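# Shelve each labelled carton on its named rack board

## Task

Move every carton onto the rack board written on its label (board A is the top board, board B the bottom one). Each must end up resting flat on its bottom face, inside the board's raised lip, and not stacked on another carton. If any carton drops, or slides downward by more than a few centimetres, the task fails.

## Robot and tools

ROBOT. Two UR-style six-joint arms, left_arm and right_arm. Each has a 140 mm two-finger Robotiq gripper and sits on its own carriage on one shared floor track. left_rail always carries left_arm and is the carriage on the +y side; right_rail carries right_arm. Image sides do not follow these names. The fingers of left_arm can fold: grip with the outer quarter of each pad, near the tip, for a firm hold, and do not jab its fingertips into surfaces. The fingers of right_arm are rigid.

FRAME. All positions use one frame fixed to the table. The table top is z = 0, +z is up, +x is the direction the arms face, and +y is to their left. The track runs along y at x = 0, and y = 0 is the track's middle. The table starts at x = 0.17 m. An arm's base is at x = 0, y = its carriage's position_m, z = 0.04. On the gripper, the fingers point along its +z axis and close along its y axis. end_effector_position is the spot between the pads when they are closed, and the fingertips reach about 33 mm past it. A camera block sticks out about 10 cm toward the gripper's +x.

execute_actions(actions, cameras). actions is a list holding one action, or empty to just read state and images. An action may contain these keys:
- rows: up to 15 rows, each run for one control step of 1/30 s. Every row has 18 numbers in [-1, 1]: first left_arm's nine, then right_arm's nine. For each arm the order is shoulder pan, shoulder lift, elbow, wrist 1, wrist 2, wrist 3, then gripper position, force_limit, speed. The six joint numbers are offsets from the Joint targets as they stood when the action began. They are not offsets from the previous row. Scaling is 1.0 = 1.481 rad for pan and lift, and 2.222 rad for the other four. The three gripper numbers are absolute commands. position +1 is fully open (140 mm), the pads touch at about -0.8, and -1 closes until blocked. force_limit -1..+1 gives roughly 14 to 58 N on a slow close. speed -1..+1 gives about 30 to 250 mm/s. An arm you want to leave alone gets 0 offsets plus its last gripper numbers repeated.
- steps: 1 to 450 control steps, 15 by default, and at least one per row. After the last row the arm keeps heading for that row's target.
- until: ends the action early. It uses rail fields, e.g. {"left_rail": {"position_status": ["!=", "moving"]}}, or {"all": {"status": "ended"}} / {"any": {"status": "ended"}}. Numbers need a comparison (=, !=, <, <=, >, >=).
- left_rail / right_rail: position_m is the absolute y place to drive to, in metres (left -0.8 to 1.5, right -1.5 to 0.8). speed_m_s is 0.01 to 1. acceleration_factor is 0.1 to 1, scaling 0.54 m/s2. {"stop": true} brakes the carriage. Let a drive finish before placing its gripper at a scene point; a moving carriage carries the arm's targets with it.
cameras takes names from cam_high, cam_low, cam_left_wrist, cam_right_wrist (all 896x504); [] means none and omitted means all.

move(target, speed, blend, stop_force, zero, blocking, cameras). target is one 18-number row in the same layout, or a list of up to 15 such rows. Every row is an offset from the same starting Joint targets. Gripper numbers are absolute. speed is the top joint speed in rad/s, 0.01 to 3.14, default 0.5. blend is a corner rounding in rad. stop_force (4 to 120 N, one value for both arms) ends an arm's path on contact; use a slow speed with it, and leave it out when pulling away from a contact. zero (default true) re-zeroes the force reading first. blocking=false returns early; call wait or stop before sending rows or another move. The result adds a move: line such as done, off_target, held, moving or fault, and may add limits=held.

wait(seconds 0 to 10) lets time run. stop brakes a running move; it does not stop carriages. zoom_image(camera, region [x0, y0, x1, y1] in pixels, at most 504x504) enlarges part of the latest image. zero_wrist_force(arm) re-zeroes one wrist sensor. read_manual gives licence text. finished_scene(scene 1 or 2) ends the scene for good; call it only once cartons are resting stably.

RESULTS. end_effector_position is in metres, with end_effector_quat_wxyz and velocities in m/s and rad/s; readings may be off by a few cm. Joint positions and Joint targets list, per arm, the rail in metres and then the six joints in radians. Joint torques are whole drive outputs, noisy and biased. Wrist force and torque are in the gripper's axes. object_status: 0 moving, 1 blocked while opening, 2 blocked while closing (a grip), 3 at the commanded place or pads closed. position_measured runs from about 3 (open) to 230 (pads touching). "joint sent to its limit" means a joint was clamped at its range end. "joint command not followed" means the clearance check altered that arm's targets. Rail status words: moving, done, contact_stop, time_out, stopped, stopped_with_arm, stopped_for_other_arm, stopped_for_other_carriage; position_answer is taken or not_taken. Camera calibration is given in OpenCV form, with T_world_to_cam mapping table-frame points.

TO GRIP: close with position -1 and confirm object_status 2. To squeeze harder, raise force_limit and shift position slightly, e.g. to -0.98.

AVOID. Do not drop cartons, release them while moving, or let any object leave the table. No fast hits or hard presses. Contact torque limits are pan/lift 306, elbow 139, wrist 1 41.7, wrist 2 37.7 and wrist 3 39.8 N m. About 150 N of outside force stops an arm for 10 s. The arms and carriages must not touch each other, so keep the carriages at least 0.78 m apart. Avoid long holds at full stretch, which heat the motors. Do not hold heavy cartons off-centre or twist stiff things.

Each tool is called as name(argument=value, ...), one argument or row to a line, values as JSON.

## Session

execute_actions(
  actions=[],
)

Scene clock: 0.00 s.
left_arm: end_effector_position=(+0.3563, +0.7786, +0.5790) position_measured=3 object_status=3 end_effector_quat_wxyz=(+0.000, +0.000, +1.000, +0.000) | right_arm: end_effector_position=(+0.3563, -0.6214, +0.5790) position_measured=3 object_status=3 end_effector_quat_wxyz=(+0.000, +0.000, +1.000, +0.000)
Joint positions: left_arm=[0.7 -0.281 -2.157 1.821 -1.235 -1.571 -0.28] | right_arm=[-0.7 -0.281 -2.157 1.821 -1.235 -1.571 -0.28]
Joint velocities: within noise
Joint torques (N m): no reading
Wrist force (N): no reading
Wrist torque (N m): no reading
Wrist force, peak (N): no reading
Joint targets: left_arm=[0.700 -0.280 -2.157 1.821 -1.235 -1.571 -0.281] | right_arm=[-0.700 -0.281 -2.157 1.821 -1.235 -1.571 -0.280]
Tool commands: left_gripper/position=+1.0 left_gripper/force_limit=+1.0 left_gripper/speed=+1.0 right_gripper/position=+1.0 right_gripper/force_limit=+1.0 right_gripper/speed=+1.0
left_rail: position_m=0.700 position_status=done
right_rail: position_m=-0.700 position_status=done

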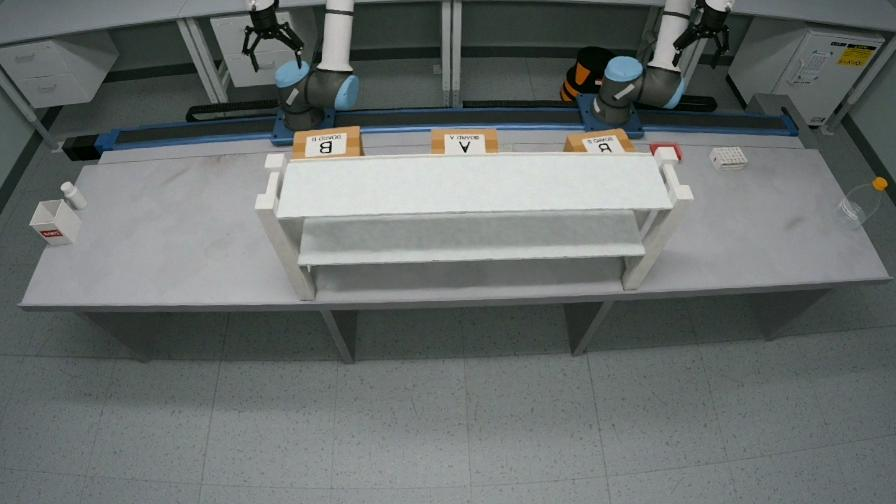

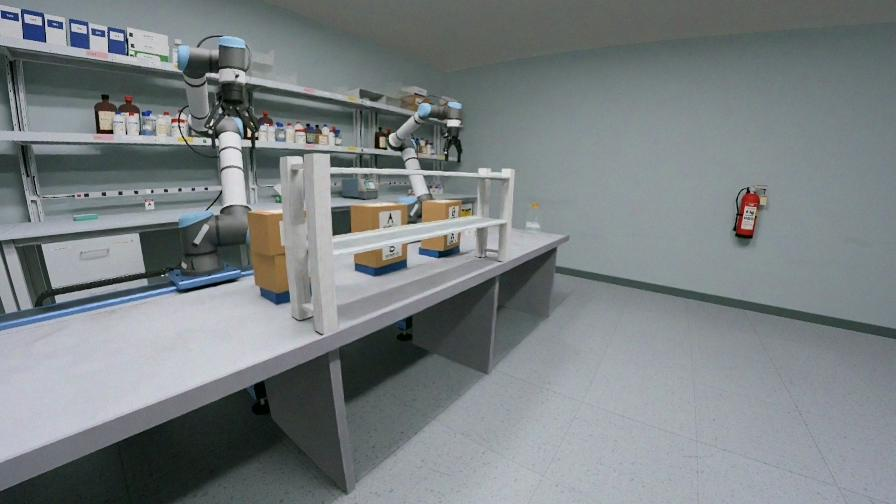

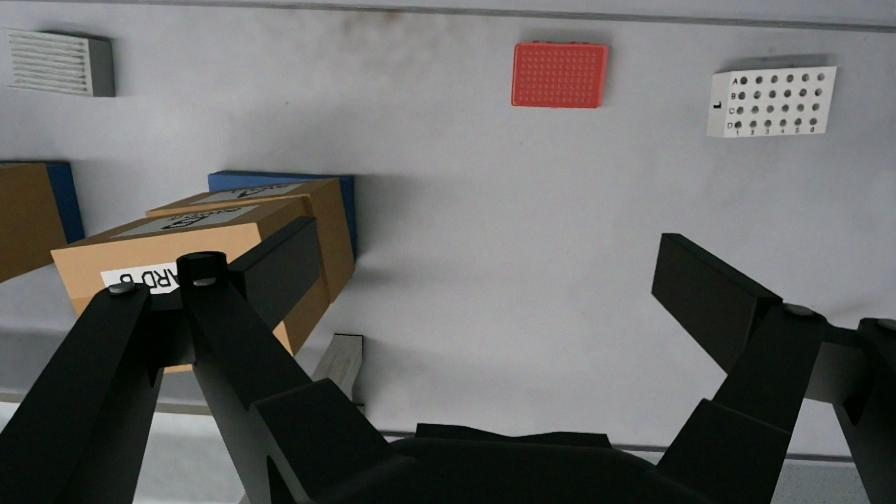

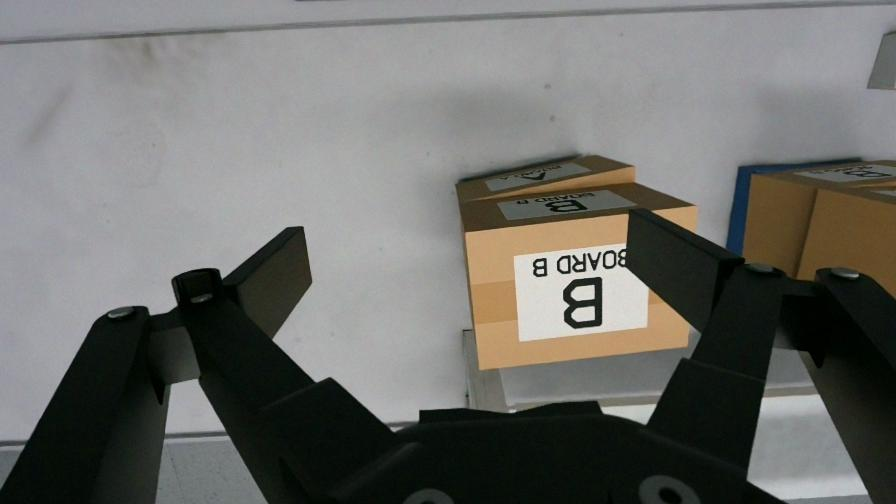

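zoom_image(
  camera="cam_right_wrist",
  region=[440, 140, 720, 400],
)

zoom_image(
  camera="cam_low",
  region=[230, 140, 530, 340],
)

zoom_image(
  camera="cam_high",
  region=[250, 100, 700, 300],
)

Scaled by 1.800.

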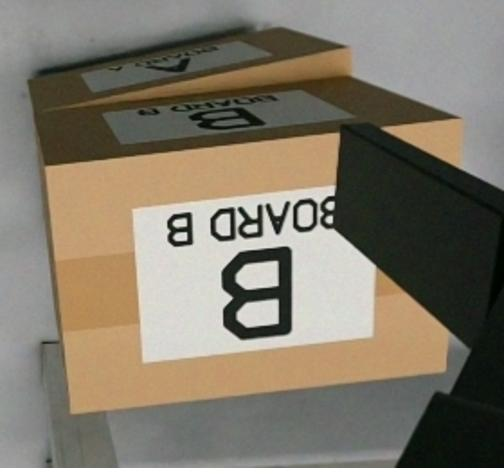

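Scaled by 1.680.

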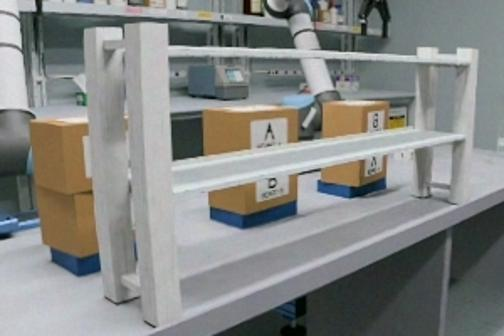

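Scaled by 1.120.

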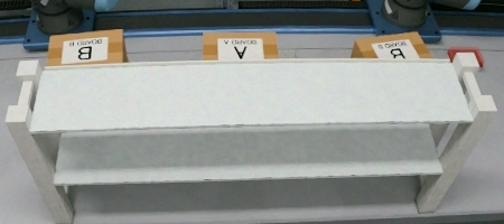

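execute_actions(
  actions=[
    {"right_rail":{"position_m":-1.2,"speed_m_s":0.4},"left_rail":{"position_m":1.2,"speed_m_s":0.4},"steps":150,"until":{"all":{"status":"ended"}}},
  ],
  cameras=[],
)

move(
  target=[0,0,0,0,0,0,1,1,1,0.7130,0.1350,0.1548,0.7867,1.0,0.8330,-0.03,1,1],
  speed=0.9,
  cameras=[],
)

move(
  target=[0,0,0,0,0,0,1,1,1,0,0,0,0,0.5620,0,-0.03,1,1],
  speed=0.9,
  cameras=["cam_high"],
)

execute_actions(
  actions=[
    {"right_rail":{"position_m":-0.8},"steps":120,"until":{"all":{"status":"ended"}}},
  ],
  cameras=["cam_high","cam_right_wrist"],
)

Scene clock: 35.90 s.
left_arm: end_effector_position=(+0.3563, +1.2785, +0.5790) position_measured=3 object_status=3 end_effector_quat_wxyz=(+0.000, +0.000, +1.000, +0.000) end_effector_velocity=(+0.000, +0.002, +0.001) end_effector_angular_velocity=(+0.000, -0.003, +0.000) | right_arm: end_effector_position=(+0.3563, -1.1213, +0.5790) position_measured=3 object_status=3 end_effector_quat_wxyz=(+0.000, +0.000, +1.000, +0.000) end_effector_velocity=(+0.000, +0.000, +0.000) end_effector_angular_velocity=(+0.001, +0.001, +0.001)
Joint positions: left_arm=[1.2 -0.281 -2.157 1.821 -1.235 -1.571 -0.28] | right_arm=[-1.2 -0.281 -2.157 1.821 -1.235 -1.571 -0.28]
Joint velocities: left_arm=[0.001 0 -0.001 -0.001 0 0.001 0] | right_arm=[-0.001 0.001 0 0 0.001 0.001 0]
Joint torques (N m): left_arm=[1.61 6.04 -43.17 -3.24 -0.06 0.34] | right_arm=[1.79 4.53 -45.17 -2.86 -0.21 0.29]
Wrist force (N): left_arm=[-0.2 -0.1 0.2] | right_arm=[0.1 -0.1 0.0]
Wrist torque (N m): left_arm=[-0.01 0.04 0.00] | right_arm=[-0.02 -0.03 0.00]
Wrist force, peak (N): left_arm=[0.0 -1.9 0.3] | right_arm=[-0.1 1.8 0.1]
Joint targets: left_arm=[1.200 -0.280 -2.157 1.821 -1.235 -1.571 -0.281] | right_arm=[-1.200 -0.281 -2.157 1.821 -1.235 -1.571 -0.280]
Tool commands: left_gripper/position=+1.0 left_gripper/force_limit=+1.0 left_gripper/speed=+1.0 right_gripper/position=+1.0 right_gripper/force_limit=+1.0 right_gripper/speed=+1.0
left_rail: position_m=1.200 speed_m_s=0.40 position_status=done
right_rail: position_m=-1.200 speed_m_s=0.40 position_status=done
No camera images: "cameras" was empty.

Scene clock: 39.07 s.
left_arm: end_effector_position=(+0.3563, +1.2786, +0.5790) position_measured=3 object_status=3 end_effector_quat_wxyz=(+0.000, +0.000, +1.000, +0.000) | right_arm: end_effector_position=(-0.0228, -0.5991, +0.4440) position_measured=132 object_status=3 end_effector_quat_wxyz=(-0.497, +0.824, -0.147, -0.230)
Joint positions: left_arm=[1.2 -0.281 -2.157 1.821 -1.235 -1.571 -0.28] | right_arm=[-1.2 0.776 -1.957 2.165 0.513 0.651 1.57]
Joint velocities: within noise
Joint torques (N m): left_arm=[3.06 7.15 -41.65 -2.79 -0.15 0.2] | right_arm=[18.06 8.16 -36.49 3.98 -0.41 4.09]
Wrist force (N): left_arm=[-0.1 0.0 0.1] | right_arm=[-2.1 0.5 -1.1]
Wrist torque (N m): left_arm=[0.01 0.02 0.00] | right_arm=[0.19 0.66 0.29]
Wrist force, peak (N): left_arm=[0.3 -0.4 0.3] | right_arm=[-0.1 -3.5 -1.3]
Joint targets: left_arm=[1.200 -0.280 -2.157 1.821 -1.235 -1.571 -0.281] | right_arm=[-1.200 0.776 -1.957 2.165 0.513 0.651 1.570]
left_rail: position_m=1.200 speed_m_s=0.40 position_status=done
right_rail: position_m=-1.200 speed_m_s=0.40 position_status=done
move: done
No camera images: "cameras" was empty.

Scene clock: 41.17 s.
left_arm: end_effector_position=(+0.3563, +1.2786, +0.5790) position_measured=3 object_status=3 end_effector_quat_wxyz=(+0.000, +0.000, +1.000, +0.000) | right_arm: end_effector_position=(+0.3060, -0.8101, +0.3674) position_measured=132 object_status=3 end_effector_quat_wxyz=(-0.317, +0.803, -0.410, +0.295)
Joint positions: left_arm=[1.2 -0.281 -2.157 1.821 -1.235 -1.571 -0.28] | right_arm=[-1.2 0.776 -1.957 2.165 0.513 1.9 1.57]
Joint velocities: within noise
Joint torques (N m): left_arm=[2.09 7.28 -40.38 -2.45 -0.08 0.23] | right_arm=[-1.86 0.25 -41.11 2.32 2.13 3.9]
Wrist force (N): left_arm=[0.2 -0.1 0.3] | right_arm=[-1.0 -0.1 -0.9]
Wrist torque (N m): left_arm=[-0.03 -0.03 0.00] | right_arm=[-0.02 0.27 0.04]
Wrist force, peak (N): left_arm=[0.3 -0.2 0.3] | right_arm=[-3.4 0.3 -0.7]
Joint targets: left_arm=[1.200 -0.280 -2.157 1.821 -1.235 -1.571 -0.281] | right_arm=[-1.200 0.776 -1.957 2.165 0.513 1.900 1.570]
left_rail: position_m=1.200 speed_m_s=0.40 position_status=done
right_rail: position_m=-1.200 speed_m_s=0.40 position_status=done
move: done
Images, in order (width x height): cam_high 896x504.

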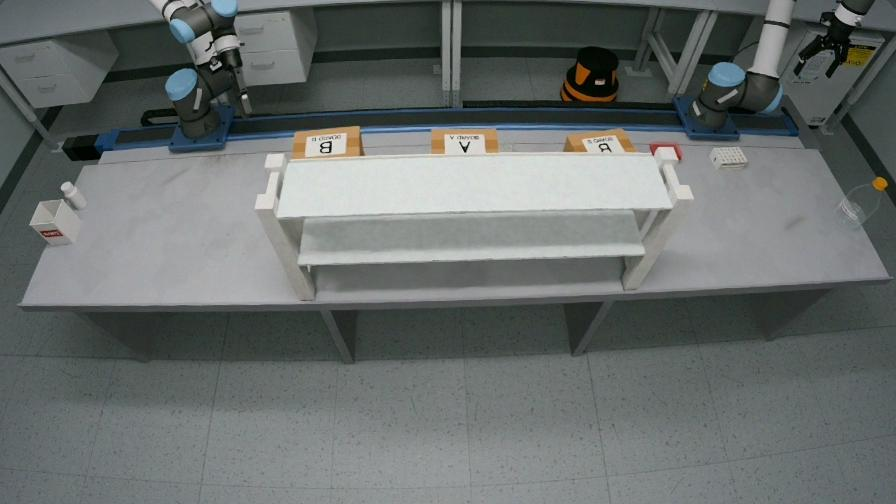

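Scene clock: 43.20 s.
left_arm: end_effector_position=(+0.3563, +1.2786, +0.5790) position_measured=3 object_status=3 end_effector_quat_wxyz=(+0.000, +0.000, +1.000, +0.000) | right_arm: end_effector_position=(+0.3060, -0.4102, +0.3675) position_measured=132 object_status=3 end_effector_quat_wxyz=(-0.317, +0.803, -0.410, +0.295) end_effector_velocity=(+0.000, +0.000, -0.001) end_effector_angular_velocity=(-0.001, +0.000, -0.001)
Joint positions: left_arm=[1.2 -0.281 -2.157 1.821 -1.235 -1.571 -0.28] | right_arm=[-0.8 0.776 -1.957 2.165 0.513 1.9 1.57]
Joint velocities: left_arm=[within noise] | right_arm=[0.001 0 0 0.001 0 0.001 0]
Joint torques (N m): left_arm=[1.48 9.1 -39.23 -2.02 -0.14 0.22] | right_arm=[-9.56 -11.53 -44.18 1.55 0.95 3.77]
Wrist force (N): left_arm=[0.0 -0.1 0.1] | right_arm=[-0.9 0.1 -1.0]
Wrist torque (N m): left_arm=[-0.02 0.02 0.00] | right_arm=[0.02 0.24 0.05]
Wrist force, peak (N): left_arm=[0.1 -0.5 0.2] | right_arm=[-1.9 -0.4 -0.8]
Joint targets: left_arm=[1.200 -0.280 -2.157 1.821 -1.235 -1.571 -0.281] | right_arm=[-0.800 0.776 -1.957 2.165 0.513 1.900 1.570]
Tool commands: left_gripper/position=+1.0 left_gripper/force_limit=+1.0 left_gripper/speed=+1.0 right_gripper/position=-0.03 right_gripper/force_limit=+1.0 right_gripper/speed=+1.0
left_rail: position_m=1.200 speed_m_s=0.40 position_status=done
right_rail: position_m=-0.800 speed_m_s=0.40 position_status=done
camera_calibration:
cam_right_wrist: T_world_to_cam=[[-0.513511, -0.419066, -0.748792, 0.271779], [-0.67381, 0.737246, 0.0494842, 0.490161], [0.531307, 0.529954, -0.660955, 0.479374], [0, 0, 0, 1]] pos_world=[0.215142, -0.501522, 0.496095]
Images, in order (width x height): cam_high 896x504, cam_right_wrist 896x504.

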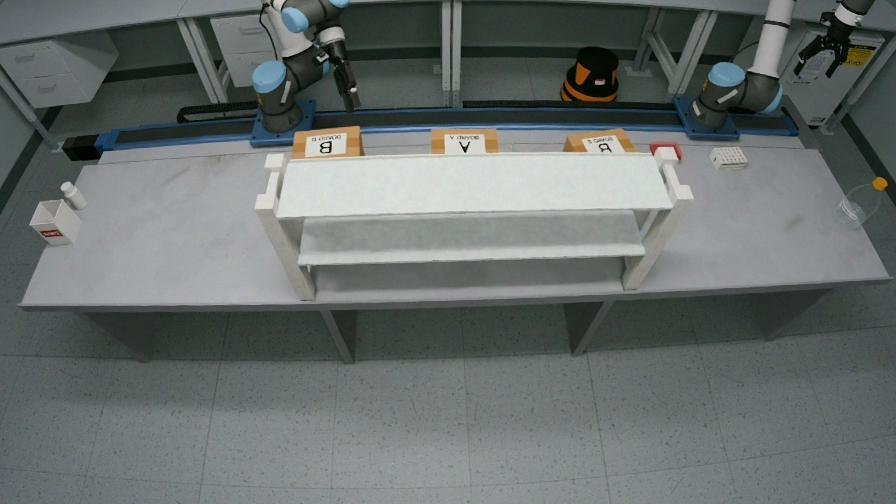

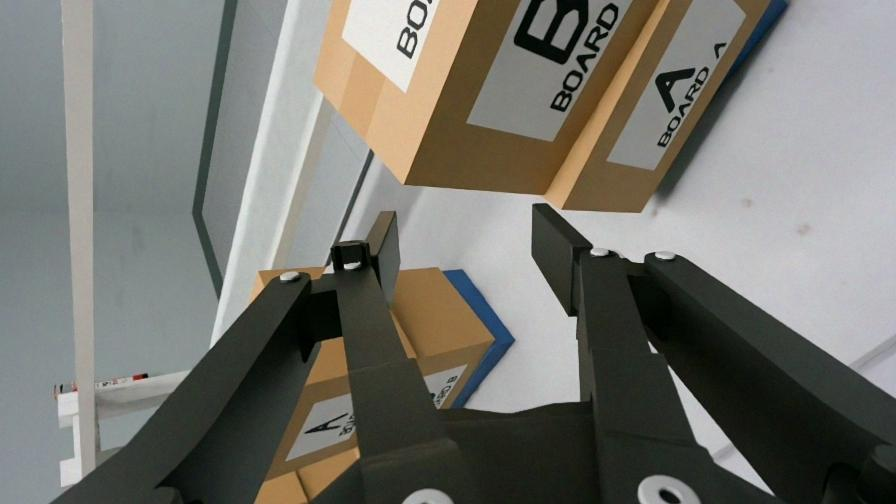

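execute_actions(
  actions=[
    {"right_rail":{"position_m":-1.05},"steps":120,"until":{"all":{"status":"ended"}}},
  ],
  cameras=["cam_right_wrist"],
)

execute_actions(
  actions=[
    {"right_rail":{"position_m":-0.52},"steps":120,"until":{"all":{"status":"ended"}}},
  ],
  cameras=["cam_right_wrist"],
)

execute_actions(
  actions=[
    {"right_rail":{"position_m":-0.04},"steps":120,"until":{"all":{"status":"ended"}}},
  ],
  cameras=["cam_right_wrist"],
)

Scene clock: 50.43 s.
left_arm: end_effector_position=(+0.3563, +1.2786, +0.5790) position_measured=3 object_status=3 end_effector_quat_wxyz=(+0.000, +0.000, +1.000, +0.000) | right_arm: end_effector_position=(+0.3060, -0.6600, +0.3675) position_measured=132 object_status=3 end_effector_quat_wxyz=(-0.317, +0.803, -0.410, +0.295) end_effector_velocity=(-0.001, +0.000, +0.000) end_effector_angular_velocity=(+0.001, +0.000, +0.002)
Joint positions: left_arm=[1.2 -0.281 -2.157 1.821 -1.235 -1.571 -0.28] | right_arm=[-1.05 0.776 -1.957 2.165 0.513 1.9 1.57]
Joint velocities: left_arm=[within noise] | right_arm=[-0.001 0.003 0 0.001 -0.001 0 0.001]
Joint torques (N m): left_arm=[2.46 10.53 -39.76 -1.55 -0.04 -0.05] | right_arm=[-10.12 -19.69 -45.7 -0.08 -1.37 3.83]
Wrist force (N): left_arm=[0.4 -0.2 0.0] | right_arm=[-0.8 0.2 -0.8]
Wrist torque (N m): left_arm=[-0.05 -0.09 -0.01] | right_arm=[0.04 0.22 0.04]
Wrist force, peak (N): left_arm=[0.5 -0.2 0.4] | right_arm=[-2.7 -0.7 -0.4]
Joint targets: left_arm=[1.200 -0.280 -2.157 1.821 -1.235 -1.571 -0.281] | right_arm=[-1.050 0.776 -1.957 2.165 0.513 1.900 1.570]
Tool commands: left_gripper/position=+1.0 left_gripper/force_limit=+1.0 left_gripper/speed=+1.0 right_gripper/position=-0.03 right_gripper/force_limit=+1.0 right_gripper/speed=+1.0
left_rail: position_m=1.200 speed_m_s=0.40 position_status=done
right_rail: position_m=-1.050 speed_m_s=0.40 position_status=done
camera_calibration:
cam_right_wrist: T_world_to_cam=[[-0.513471, -0.419027, -0.748842, 0.167141], [-0.673812, 0.737244, 0.0494866, 0.674323], [0.531343, 0.529989, -0.660899, 0.611747], [0, 0, 0, 1]] pos_world=[0.215142, -0.751322, 0.496095]
Images, in order (width x height): cam_right_wrist 896x504.

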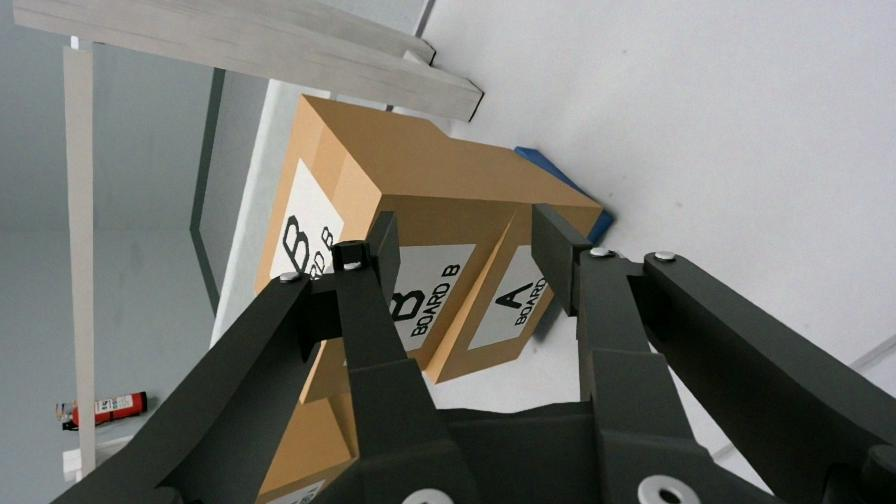

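Scene clock: 52.77 s.
left_arm: end_effector_position=(+0.3563, +1.2786, +0.5790) position_measured=3 object_status=3 end_effector_quat_wxyz=(+0.000, +0.000, +1.000, +0.000) | right_arm: end_effector_position=(+0.3060, -0.1302, +0.3675) position_measured=132 object_status=3 end_effector_quat_wxyz=(-0.317, +0.803, -0.410, +0.295) end_effector_velocity=(+0.001, +0.001, -0.001) end_effector_angular_velocity=(+0.000, +0.000, -0.001)
Joint positions: left_arm=[1.2 -0.281 -2.157 1.821 -1.235 -1.571 -0.28] | right_arm=[-0.52 0.776 -1.957 2.165 0.513 1.9 1.57]
Joint velocities: left_arm=[within noise] | right_arm=[0.001 -0.001 0.001 0 -0.001 0 0]
Joint torques (N m): left_arm=[2.58 11.75 -39.74 -1.61 -0.17 -0.11] | right_arm=[-9.33 -19.76 -40.71 0.32 -1.04 3.45]
Wrist force (N): left_arm=[0.4 -0.4 0.2] | right_arm=[-0.9 0.1 -0.9]
Wrist torque (N m): left_arm=[-0.08 -0.08 0.00] | right_arm=[0.01 0.24 0.04]
Wrist force, peak (N): left_arm=[0.3 -0.2 0.5] | right_arm=[-2.1 -0.4 -1.0]
Joint targets: left_arm=[1.200 -0.280 -2.157 1.821 -1.235 -1.571 -0.281] | right_arm=[-0.520 0.776 -1.957 2.165 0.513 1.900 1.570]
Tool commands: left_gripper/position=+1.0 left_gripper/force_limit=+1.0 left_gripper/speed=+1.0 right_gripper/position=-0.03 right_gripper/force_limit=+1.0 right_gripper/speed=+1.0
left_rail: position_m=1.200 speed_m_s=0.40 position_status=done
right_rail: position_m=-0.520 speed_m_s=0.40 position_status=done
camera_calibration:
cam_right_wrist: T_world_to_cam=[[-0.513471, -0.419027, -0.748842, 0.389142], [-0.673812, 0.737244, 0.0494866, 0.283731], [0.531343, 0.529989, -0.660899, 0.330959], [0, 0, 0, 1]] pos_world=[0.215142, -0.221522, 0.496095]
Images, in order (width x height): cam_right_wrist 896x504.

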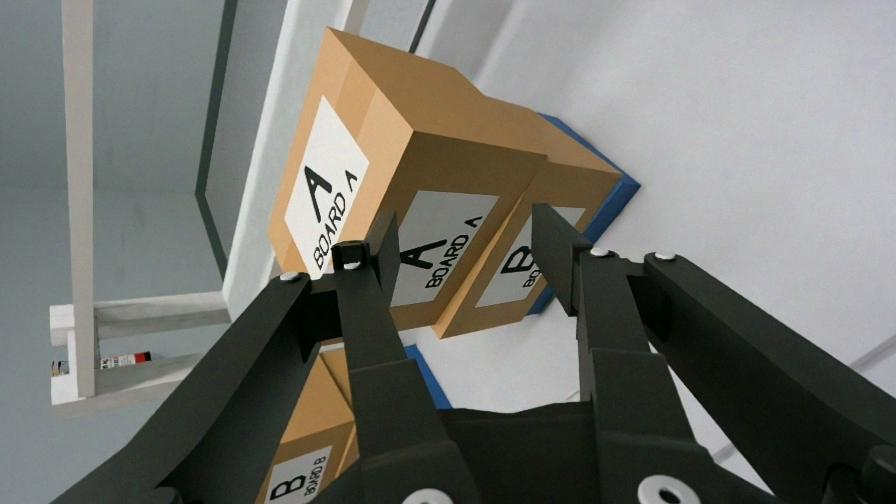

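Scene clock: 55.00 s.
left_arm: end_effector_position=(+0.3563, +1.2786, +0.5790) position_measured=3 object_status=3 end_effector_quat_wxyz=(+0.000, +0.000, +1.000, +0.000) | right_arm: end_effector_position=(+0.3060, +0.3498, +0.3675) position_measured=132 object_status=3 end_effector_quat_wxyz=(-0.317, +0.803, -0.410, +0.295) end_effector_velocity=(+0.000, +0.000, +0.001) end_effector_angular_velocity=(+0.000, -0.001, -0.001)
Joint positions: left_arm=[1.2 -0.281 -2.157 1.821 -1.235 -1.571 -0.28] | right_arm=[-0.04 0.776 -1.957 2.165 0.513 1.9 1.57]
Joint velocities: left_arm=[within noise] | right_arm=[0.001 0 -0.001 0 0 0.002 0]
Joint torques (N m): left_arm=[2.53 12.53 -40.17 -1.6 0.11 -0.22] | right_arm=[-9.18 -19.24 -38.66 1.49 -0.74 3.53]
Wrist force (N): left_arm=[-0.1 0.1 -0.2] | right_arm=[-0.9 0.2 -0.8]
Wrist torque (N m): left_arm=[0.02 0.02 0.00] | right_arm=[0.04 0.24 0.04]
Wrist force, peak (N): left_arm=[0.4 -0.4 -0.2] | right_arm=[-2.1 -0.6 -0.5]
Joint targets: left_arm=[1.200 -0.280 -2.157 1.821 -1.235 -1.571 -0.281] | right_arm=[-0.040 0.776 -1.957 2.165 0.513 1.900 1.570]
Tool commands: left_gripper/position=+1.0 left_gripper/force_limit=+1.0 left_gripper/speed=+1.0 right_gripper/position=-0.03 right_gripper/force_limit=+1.0 right_gripper/speed=+1.0
left_rail: position_m=1.200 speed_m_s=0.40 position_status=done
right_rail: position_m=-0.040 speed_m_s=0.40 position_status=done
camera_calibration:
cam_right_wrist: T_world_to_cam=[[-0.513471, -0.419027, -0.748842, 0.590275], [-0.673812, 0.737244, 0.0494866, -0.0701459], [0.531343, 0.529989, -0.660899, 0.0765645], [0, 0, 0, 1]] pos_world=[0.215142, 0.258478, 0.496095]
Images, in order (width x height): cam_right_wrist 896x504.

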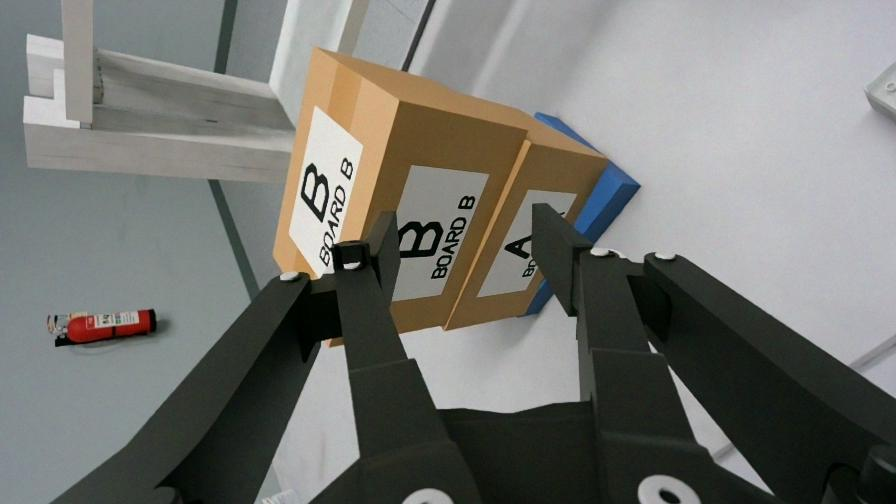

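execute_actions(
  actions=[
    {"right_rail":{"position_m":-1.2},"steps":160,"until":{"all":{"status":"ended"}}},
  ],
  cameras=[],
)

move(
  target=[-0.9652,0.1904,0.1239,0.4562,0.6217,-0.5806,-0.03,1,1,-0.1519,-0.0827,0.0216,-0.2909,0.0773,0,-0.03,1,1],
  speed=0.8,
  cameras=["cam_high"],
)

execute_actions(
  actions=[
    {"right_rail":{"position_m":-0.97},"left_rail":{"position_m":0.05},"steps":200,"until":{"all":{"status":"ended"}}},
  ],
)

Scene clock: 90.37 s.
left_arm: end_effector_position=(+0.3563, +1.2786, +0.5790) position_measured=3 object_status=3 end_effector_quat_wxyz=(+0.000, +0.000, +1.000, +0.000) | right_arm: end_effector_position=(+0.3060, -0.8100, +0.3675) position_measured=132 object_status=3 end_effector_quat_wxyz=(-0.317, +0.803, -0.410, +0.295) end_effector_velocity=(+0.001, -0.001, +0.000) end_effector_angular_velocity=(+0.000, -0.002, -0.001)
Joint positions: left_arm=[1.2 -0.281 -2.157 1.821 -1.235 -1.571 -0.28] | right_arm=[-1.2 0.776 -1.957 2.165 0.513 1.9 1.57]
Joint velocities: left_arm=[within noise] | right_arm=[-0.001 -0.001 -0.001 0 -0.001 0 -0.001]
Joint torques (N m): left_arm=[3.48 15.13 -40.61 -1.87 0.11 -0.24] | right_arm=[-8.86 -19.5 -43.28 1.72 0.63 3.5]
Wrist force (N): left_arm=[0.1 -0.3 0.0] | right_arm=[-1.0 0.2 -0.8]
Wrist torque (N m): left_arm=[-0.07 -0.02 0.00] | right_arm=[0.03 0.27 0.05]
Wrist force, peak (N): left_arm=[0.3 -0.4 0.2] | right_arm=[-2.7 -0.9 -0.6]
Joint targets: left_arm=[1.200 -0.280 -2.157 1.821 -1.235 -1.571 -0.281] | right_arm=[-1.200 0.776 -1.957 2.165 0.513 1.900 1.570]
Tool commands: left_gripper/position=+1.0 left_gripper/force_limit=+1.0 left_gripper/speed=+1.0 right_gripper/position=-0.03 right_gripper/force_limit=+1.0 right_gripper/speed=+1.0
left_rail: position_m=1.200 speed_m_s=0.40 position_status=done
right_rail: position_m=-1.200 speed_m_s=0.40 position_status=done
No camera images: "cameras" was empty.

Scene clock: 92.83 s.
left_arm: end_effector_position=(+0.4607, +0.8224, +0.5599) position_measured=132 object_status=3 end_effector_quat_wxyz=(+0.487, +0.487, +0.512, +0.512) | right_arm: end_effector_position=(+0.4775, -0.8944, +0.5598) position_measured=132 object_status=3 end_effector_quat_wxyz=(+0.512, -0.512, +0.487, -0.487)
Joint positions: left_arm=[1.2 -1.71 -1.875 2.096 -0.221 -0.19 -1.57] | right_arm=[-1.2 0.551 -2.079 2.213 -0.133 2.072 1.57]
Joint velocities: within noise
Joint torques (N m): left_arm=[-7.29 0.61 -34.15 2.93 1.55 -2.27] | right_arm=[-11.95 -22.91 -42.69 -4.13 1.17 3.34]
Wrist force (N): left_arm=[0.9 0.1 0.4] | right_arm=[-1.8 0.1 -1.4]
Wrist torque (N m): left_arm=[0.66 -0.33 -0.13] | right_arm=[0.15 0.67 0.15]
Wrist force, peak (N): left_arm=[-1.7 -0.9 -1.8] | right_arm=[-2.2 0.4 -1.6]
Joint targets: left_arm=[1.200 -1.710 -1.875 2.096 -0.221 -0.189 -1.571] | right_arm=[-1.200 0.551 -2.079 2.213 -0.133 2.072 1.570]
left_rail: position_m=1.200 speed_m_s=0.40 position_status=done
right_rail: position_m=-1.200 speed_m_s=0.40 position_status=done
move: done
Images, in order (width x height): cam_high 896x504.

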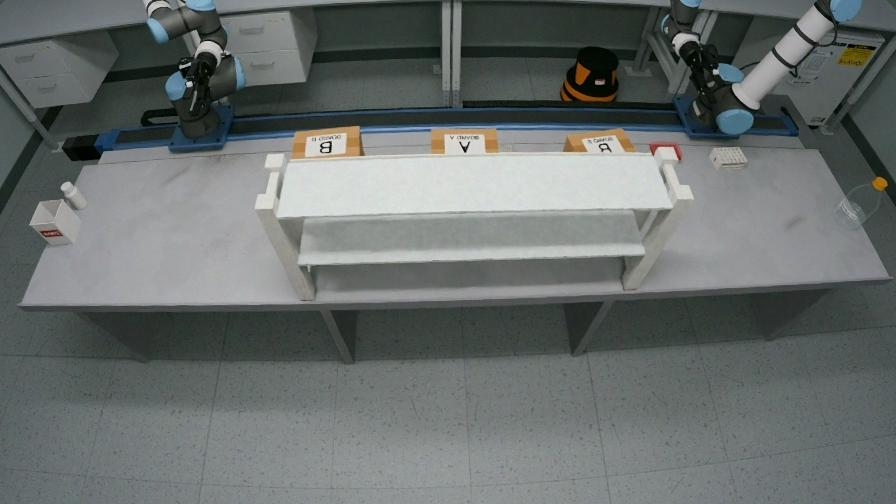

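Scene clock: 96.73 s.
left_arm: end_effector_position=(+0.4606, -0.3277, +0.5599) position_measured=132 object_status=3 end_effector_quat_wxyz=(+0.487, +0.487, +0.512, +0.512) end_effector_velocity=(+0.000, +0.000, -0.001) end_effector_angular_velocity=(+0.002, +0.000, +0.001) | right_arm: end_effector_position=(+0.4775, -0.6643, +0.5599) position_measured=132 object_status=3 end_effector_quat_wxyz=(+0.512, -0.512, +0.487, -0.487)
Joint positions: left_arm=[0.05 -1.71 -1.875 2.096 -0.221 -0.189 -1.571] | right_arm=[-0.97 0.551 -2.079 2.213 -0.133 2.072 1.57]
Joint velocities: left_arm=[-0.001 0 0 0.002 0 -0.001 0] | right_arm=[within noise]
Joint torques (N m): left_arm=[5.87 -28.37 -46.61 -0.72 -1.35 -2.05] | right_arm=[3.83 5.48 -53.73 -1.54 -1.76 2.99]
Wrist force (N): left_arm=[0.9 0.0 0.8] | right_arm=[-2.1 0.3 -1.7]
Wrist torque (N m): left_arm=[0.65 -0.34 -0.13] | right_arm=[0.18 0.75 0.15]
Wrist force, peak (N): left_arm=[2.5 0.0 0.6] | right_arm=[-3.1 0.1 -1.7]
Joint targets: left_arm=[0.050 -1.710 -1.875 2.096 -0.221 -0.189 -1.571] | right_arm=[-0.970 0.551 -2.079 2.213 -0.133 2.072 1.570]
Tool commands: left_gripper/position=-0.03 left_gripper/force_limit=+1.0 left_gripper/speed=+1.0 right_gripper/position=-0.03 right_gripper/force_limit=+1.0 right_gripper/speed=+1.0
left_rail: position_m=0.050 speed_m_s=0.40 position_status=done
right_rail: position_m=-0.970 speed_m_s=0.40 position_status=done
camera_calibration:
cam_left_wrist: T_world_to_cam=[[0.0492441, 0.0378983, 0.998068, -0.560592], [-0.25746, -0.965028, 0.0493467, -0.221684], [0.965033, -0.259393, -0.0377647, -0.321465], [0, 0, 0, 1]] pos_world=[0.280755, -0.276071, 0.558308]
cam_right_wrist: T_world_to_cam=[[-0.0238003, 0.0554897, -0.998176, 0.618478], [-0.3751, 0.925017, 0.0603665, 0.759606], [0.926679, 0.375852, -0.00120151, -0.0104403], [0, 0, 0, 1]] pos_world=[0.309323, -0.733044, 0.571483]

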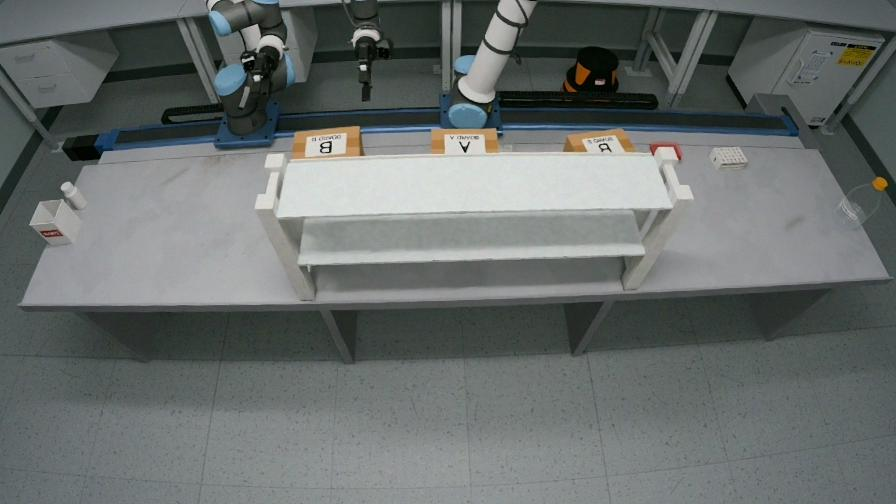

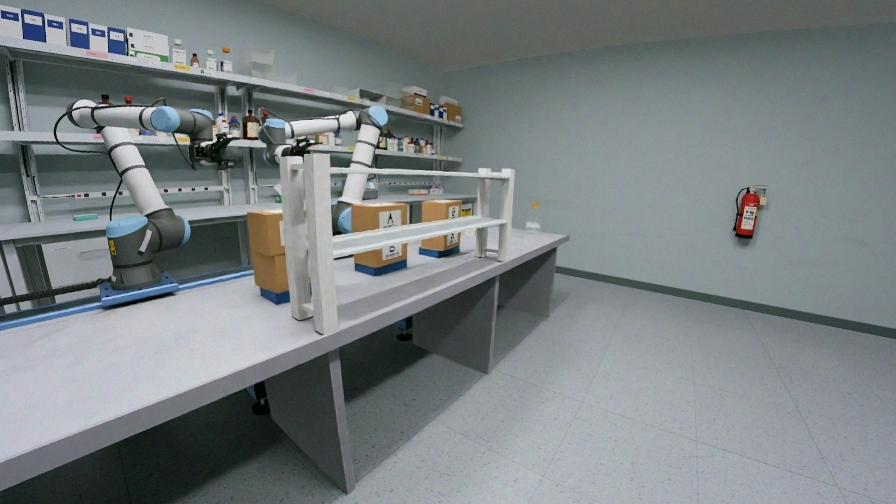

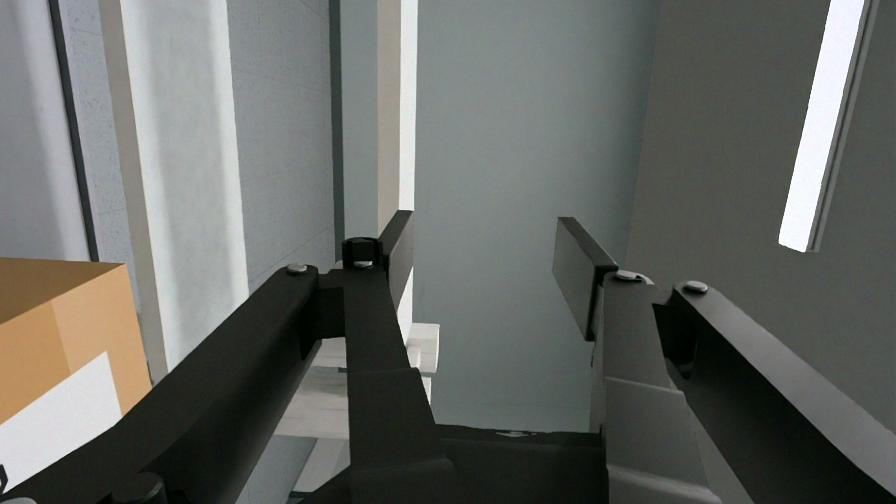

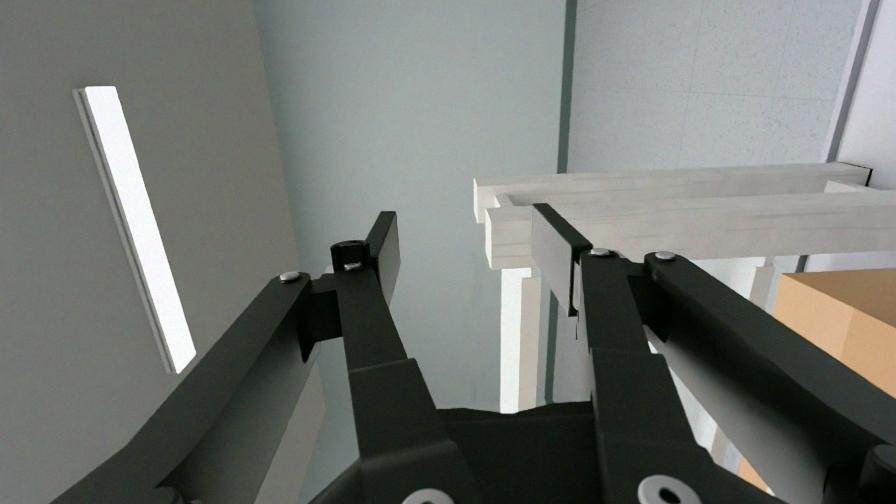

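move(
  target=[0,0.2269,0.1548,-0.3060,0,0,-0.03,1,1,0,0.2379,0.1782,-0.3367,0,0,-0.03,1,1],
  speed=0.4,
)

move(
  target=[0.0134,0.0481,-0.0357,0.0036,0.0090,0,-0.03,1,1,0.0870,0.0598,-0.0324,-0.0075,0.0580,0,-0.03,1,1],
  speed=0.04,
  stop_force=18,
  cameras=["cam_left_wrist","cam_right_wrist"],
)

Scene clock: 113.40 s.
left_arm: end_effector_position=(+0.4606, -0.3279, +0.2651) position_measured=132 object_status=3 end_effector_quat_wxyz=(+0.487, +0.487, +0.512, +0.512) | right_arm: end_effector_position=(+0.4775, -0.6644, +0.2648) position_measured=132 object_status=3 end_effector_quat_wxyz=(+0.512, -0.513, +0.487, -0.487)
Joint positions: left_arm=[0.05 -1.71 -1.539 2.44 -0.901 -0.189 -1.571] | right_arm=[-0.97 0.551 -1.727 2.609 -0.881 2.072 1.57]
Joint velocities: within noise
Joint torques (N m): left_arm=[6.64 -11.96 -18.68 -1.17 -1.21 -1.95] | right_arm=[8.81 -1.21 -24.87 -4.16 -1.73 3]
Wrist force (N): left_arm=[0.7 0.2 0.7] | right_arm=[-1.6 0.1 -1.3]
Wrist torque (N m): left_arm=[0.66 -0.32 -0.14] | right_arm=[0.14 0.61 0.15]
Wrist force, peak (N): left_arm=[2.0 1.9 0.8] | right_arm=[-1.7 -1.6 -2.1]
Joint targets: left_arm=[0.050 -1.710 -1.539 2.440 -0.901 -0.189 -1.571] | right_arm=[-0.970 0.551 -1.727 2.609 -0.882 2.072 1.570]
left_rail: position_m=0.050 speed_m_s=0.40 position_status=done
right_rail: position_m=-0.970 speed_m_s=0.40 position_status=done
move: done
camera_calibration:
cam_left_wrist: T_world_to_cam=[[0.0492146, 0.0378035, 0.998073, -0.266377], [-0.257372, -0.965057, 0.0492438, -0.20724], [0.965058, -0.259299, -0.0377653, -0.332605], [0, 0, 0, 1]] pos_world=[0.280755, -0.276172, 0.263508]
cam_right_wrist: T_world_to_cam=[[-0.0239493, 0.0553236, -0.998181, 0.32394], [-0.375091, 0.925027, 0.0602686, 0.777408], [0.926679, 0.375852, -0.00140237, -0.0106468], [0, 0, 0, 1]] pos_world=[0.309223, -0.733043, 0.276482]

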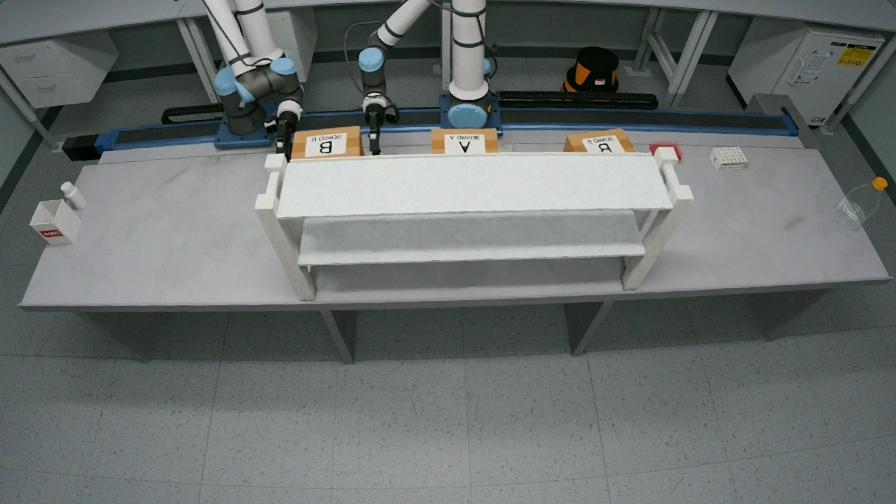

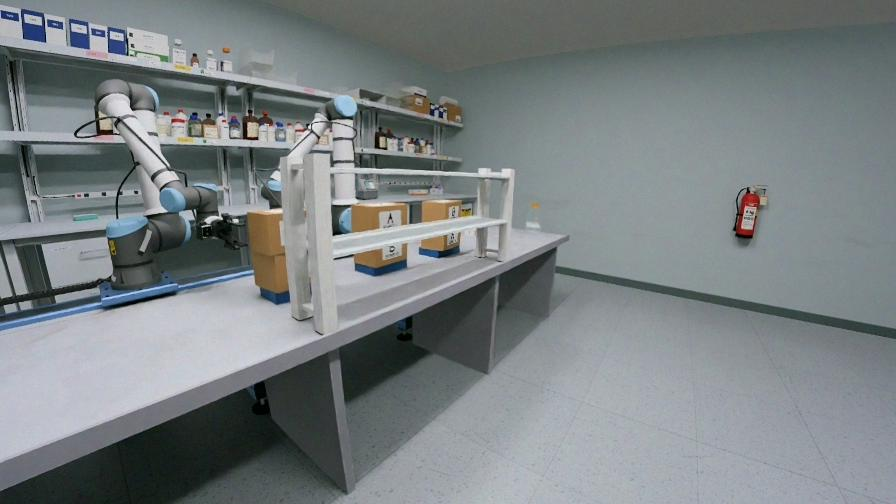

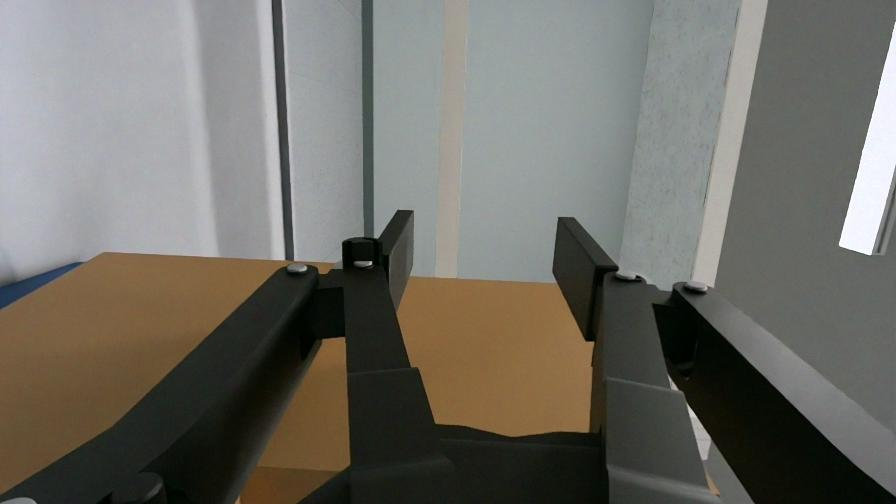

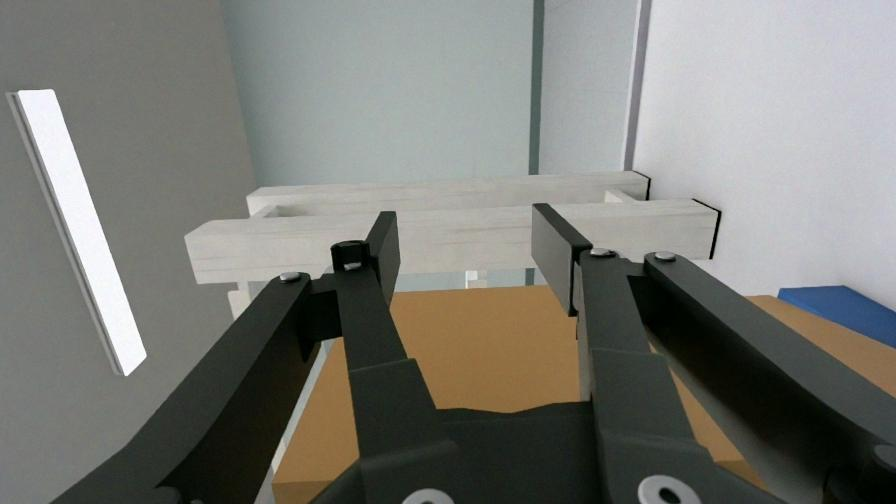

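Scene clock: 117.20 s.
left_arm: end_effector_position=(+0.4622, -0.3637, +0.2651) position_measured=132 object_status=3 end_effector_quat_wxyz=(+0.487, +0.487, +0.512, +0.512) | right_arm: end_effector_position=(+0.4765, -0.6290, +0.2652) position_measured=132 object_status=3 end_effector_quat_wxyz=(+0.512, -0.512, +0.487, -0.488)
Joint positions: left_arm=[0.05 -1.694 -1.481 2.376 -0.895 -0.173 -1.571] | right_arm=[-0.97 0.654 -1.656 2.551 -0.895 2.176 1.57]
Joint velocities: within noise
Joint torques (N m): left_arm=[-15.94 -44.61 -27.12 -2.21 1.62 0.55] | right_arm=[-6.8 -42.39 -29.92 -0.65 -6.18 2.75]
Wrist force (N): left_arm=[16.2 0.9 0.6] | right_arm=[12.3 -1.7 -2.3]
Wrist torque (N m): left_arm=[0.75 -0.97 -0.70] | right_arm=[0.07 0.08 -0.37]
Wrist force, peak (N): left_arm=[23.9 2.5 0.7] | right_arm=[21.1 -0.7 -3.1]
Joint targets: left_arm=[0.050 -1.694 -1.481 2.376 -0.895 -0.173 -1.571] | right_arm=[-0.970 0.654 -1.656 2.551 -0.895 2.176 1.570]
left_rail: position_m=0.050 speed_m_s=0.40 position_status=done
right_rail: position_m=-0.970 speed_m_s=0.40 position_status=done
move: contact (left_arm, right_arm); left_arm: the elbow is farthest, 0.015 rad from its target; right_arm: the shoulder pan is farthest, 0.026 rad from its target
camera_calibration:
cam_left_wrist: T_world_to_cam=[[0.0491886, 0.0377072, 0.998077, -0.265123], [-0.257376, -0.965061, 0.0491442, -0.241448], [0.965059, -0.259299, -0.0377651, -0.343458], [0, 0, 0, 1]] pos_world=[0.282355, -0.312073, 0.263508]
cam_right_wrist: T_world_to_cam=[[-0.0239365, 0.055328, -0.998181, 0.322358], [-0.374885, 0.92511, 0.0602675, 0.744296], [0.926762, 0.375646, -0.00140232, -0.023287], [0, 0, 0, 1]] pos_world=[0.308323, -0.697644, 0.276882]
Images, in order (width x height): cam_left_wrist 896x504, cam_right_wrist 896x504.

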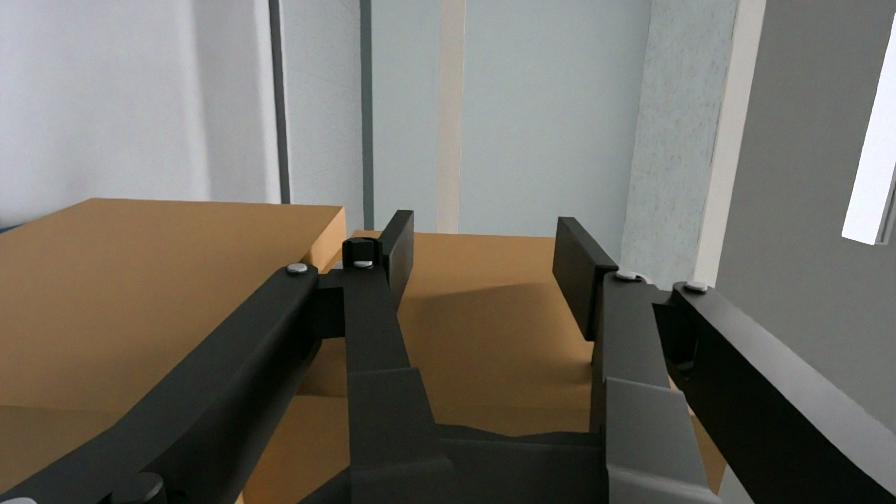

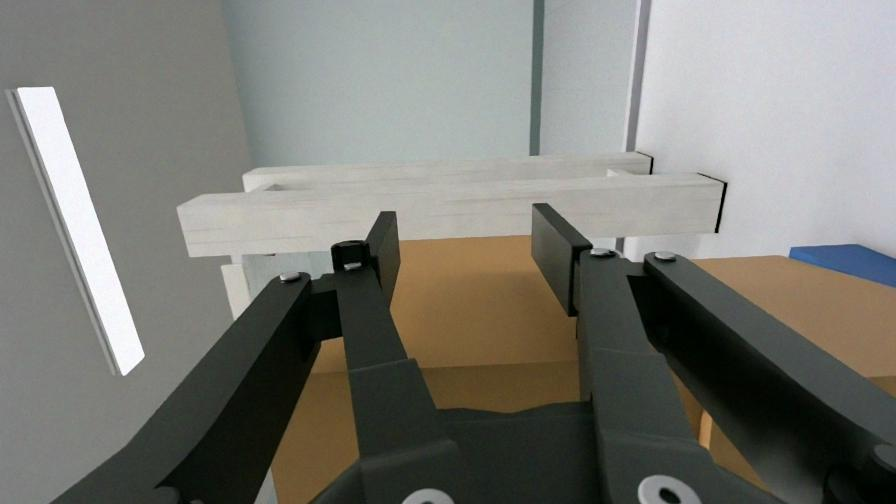

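move(
  target=[0.0011,0.0040,-0.0030,0.0004,0.0007,0,-0.03,1,1,0.0079,0.0053,-0.0028,-0.0007,0.0050,0,-0.03,1,1],
  speed=0.03,
  cameras=[],
)

Scene clock: 124.40 s.
left_arm: end_effector_position=(+0.4625, -0.3672, +0.2651) position_measured=132 object_status=3 end_effector_quat_wxyz=(+0.487, +0.487, +0.512, +0.513) | right_arm: end_effector_position=(+0.4759, -0.6249, +0.2649) position_measured=132 object_status=3 end_effector_quat_wxyz=(+0.512, -0.513, +0.487, -0.487)
Joint positions: left_arm=[0.05 -1.692 -1.475 2.37 -0.894 -0.172 -1.571] | right_arm=[-0.97 0.666 -1.648 2.545 -0.896 2.187 1.57]
Joint velocities: within noise
Joint torques (N m): left_arm=[-15.45 -10.76 -61.34 -1.29 21.91 1.86] | right_arm=[48.99 -7.68 -59.94 -9.44 -12.91 2.95]
Wrist force (N): left_arm=[59.1 7.4 5.4] | right_arm=[62.1 -0.6 -2.4]
Wrist torque (N m): left_arm=[0.83 -2.41 -2.06] | right_arm=[0.23 -1.88 -1.45]
Wrist force, peak (N): left_arm=[59.1 7.4 5.4] | right_arm=[62.1 -0.6 -2.4]
Joint targets: left_arm=[0.050 -1.693 -1.475 2.369 -0.894 -0.172 -1.571] | right_arm=[-0.970 0.666 -1.648 2.545 -0.896 2.187 1.570]
left_rail: position_m=0.050 speed_m_s=0.40 position_status=done
right_rail: position_m=-0.970 speed_m_s=0.40 position_status=done
move: done
No camera images: "cameras" was empty.


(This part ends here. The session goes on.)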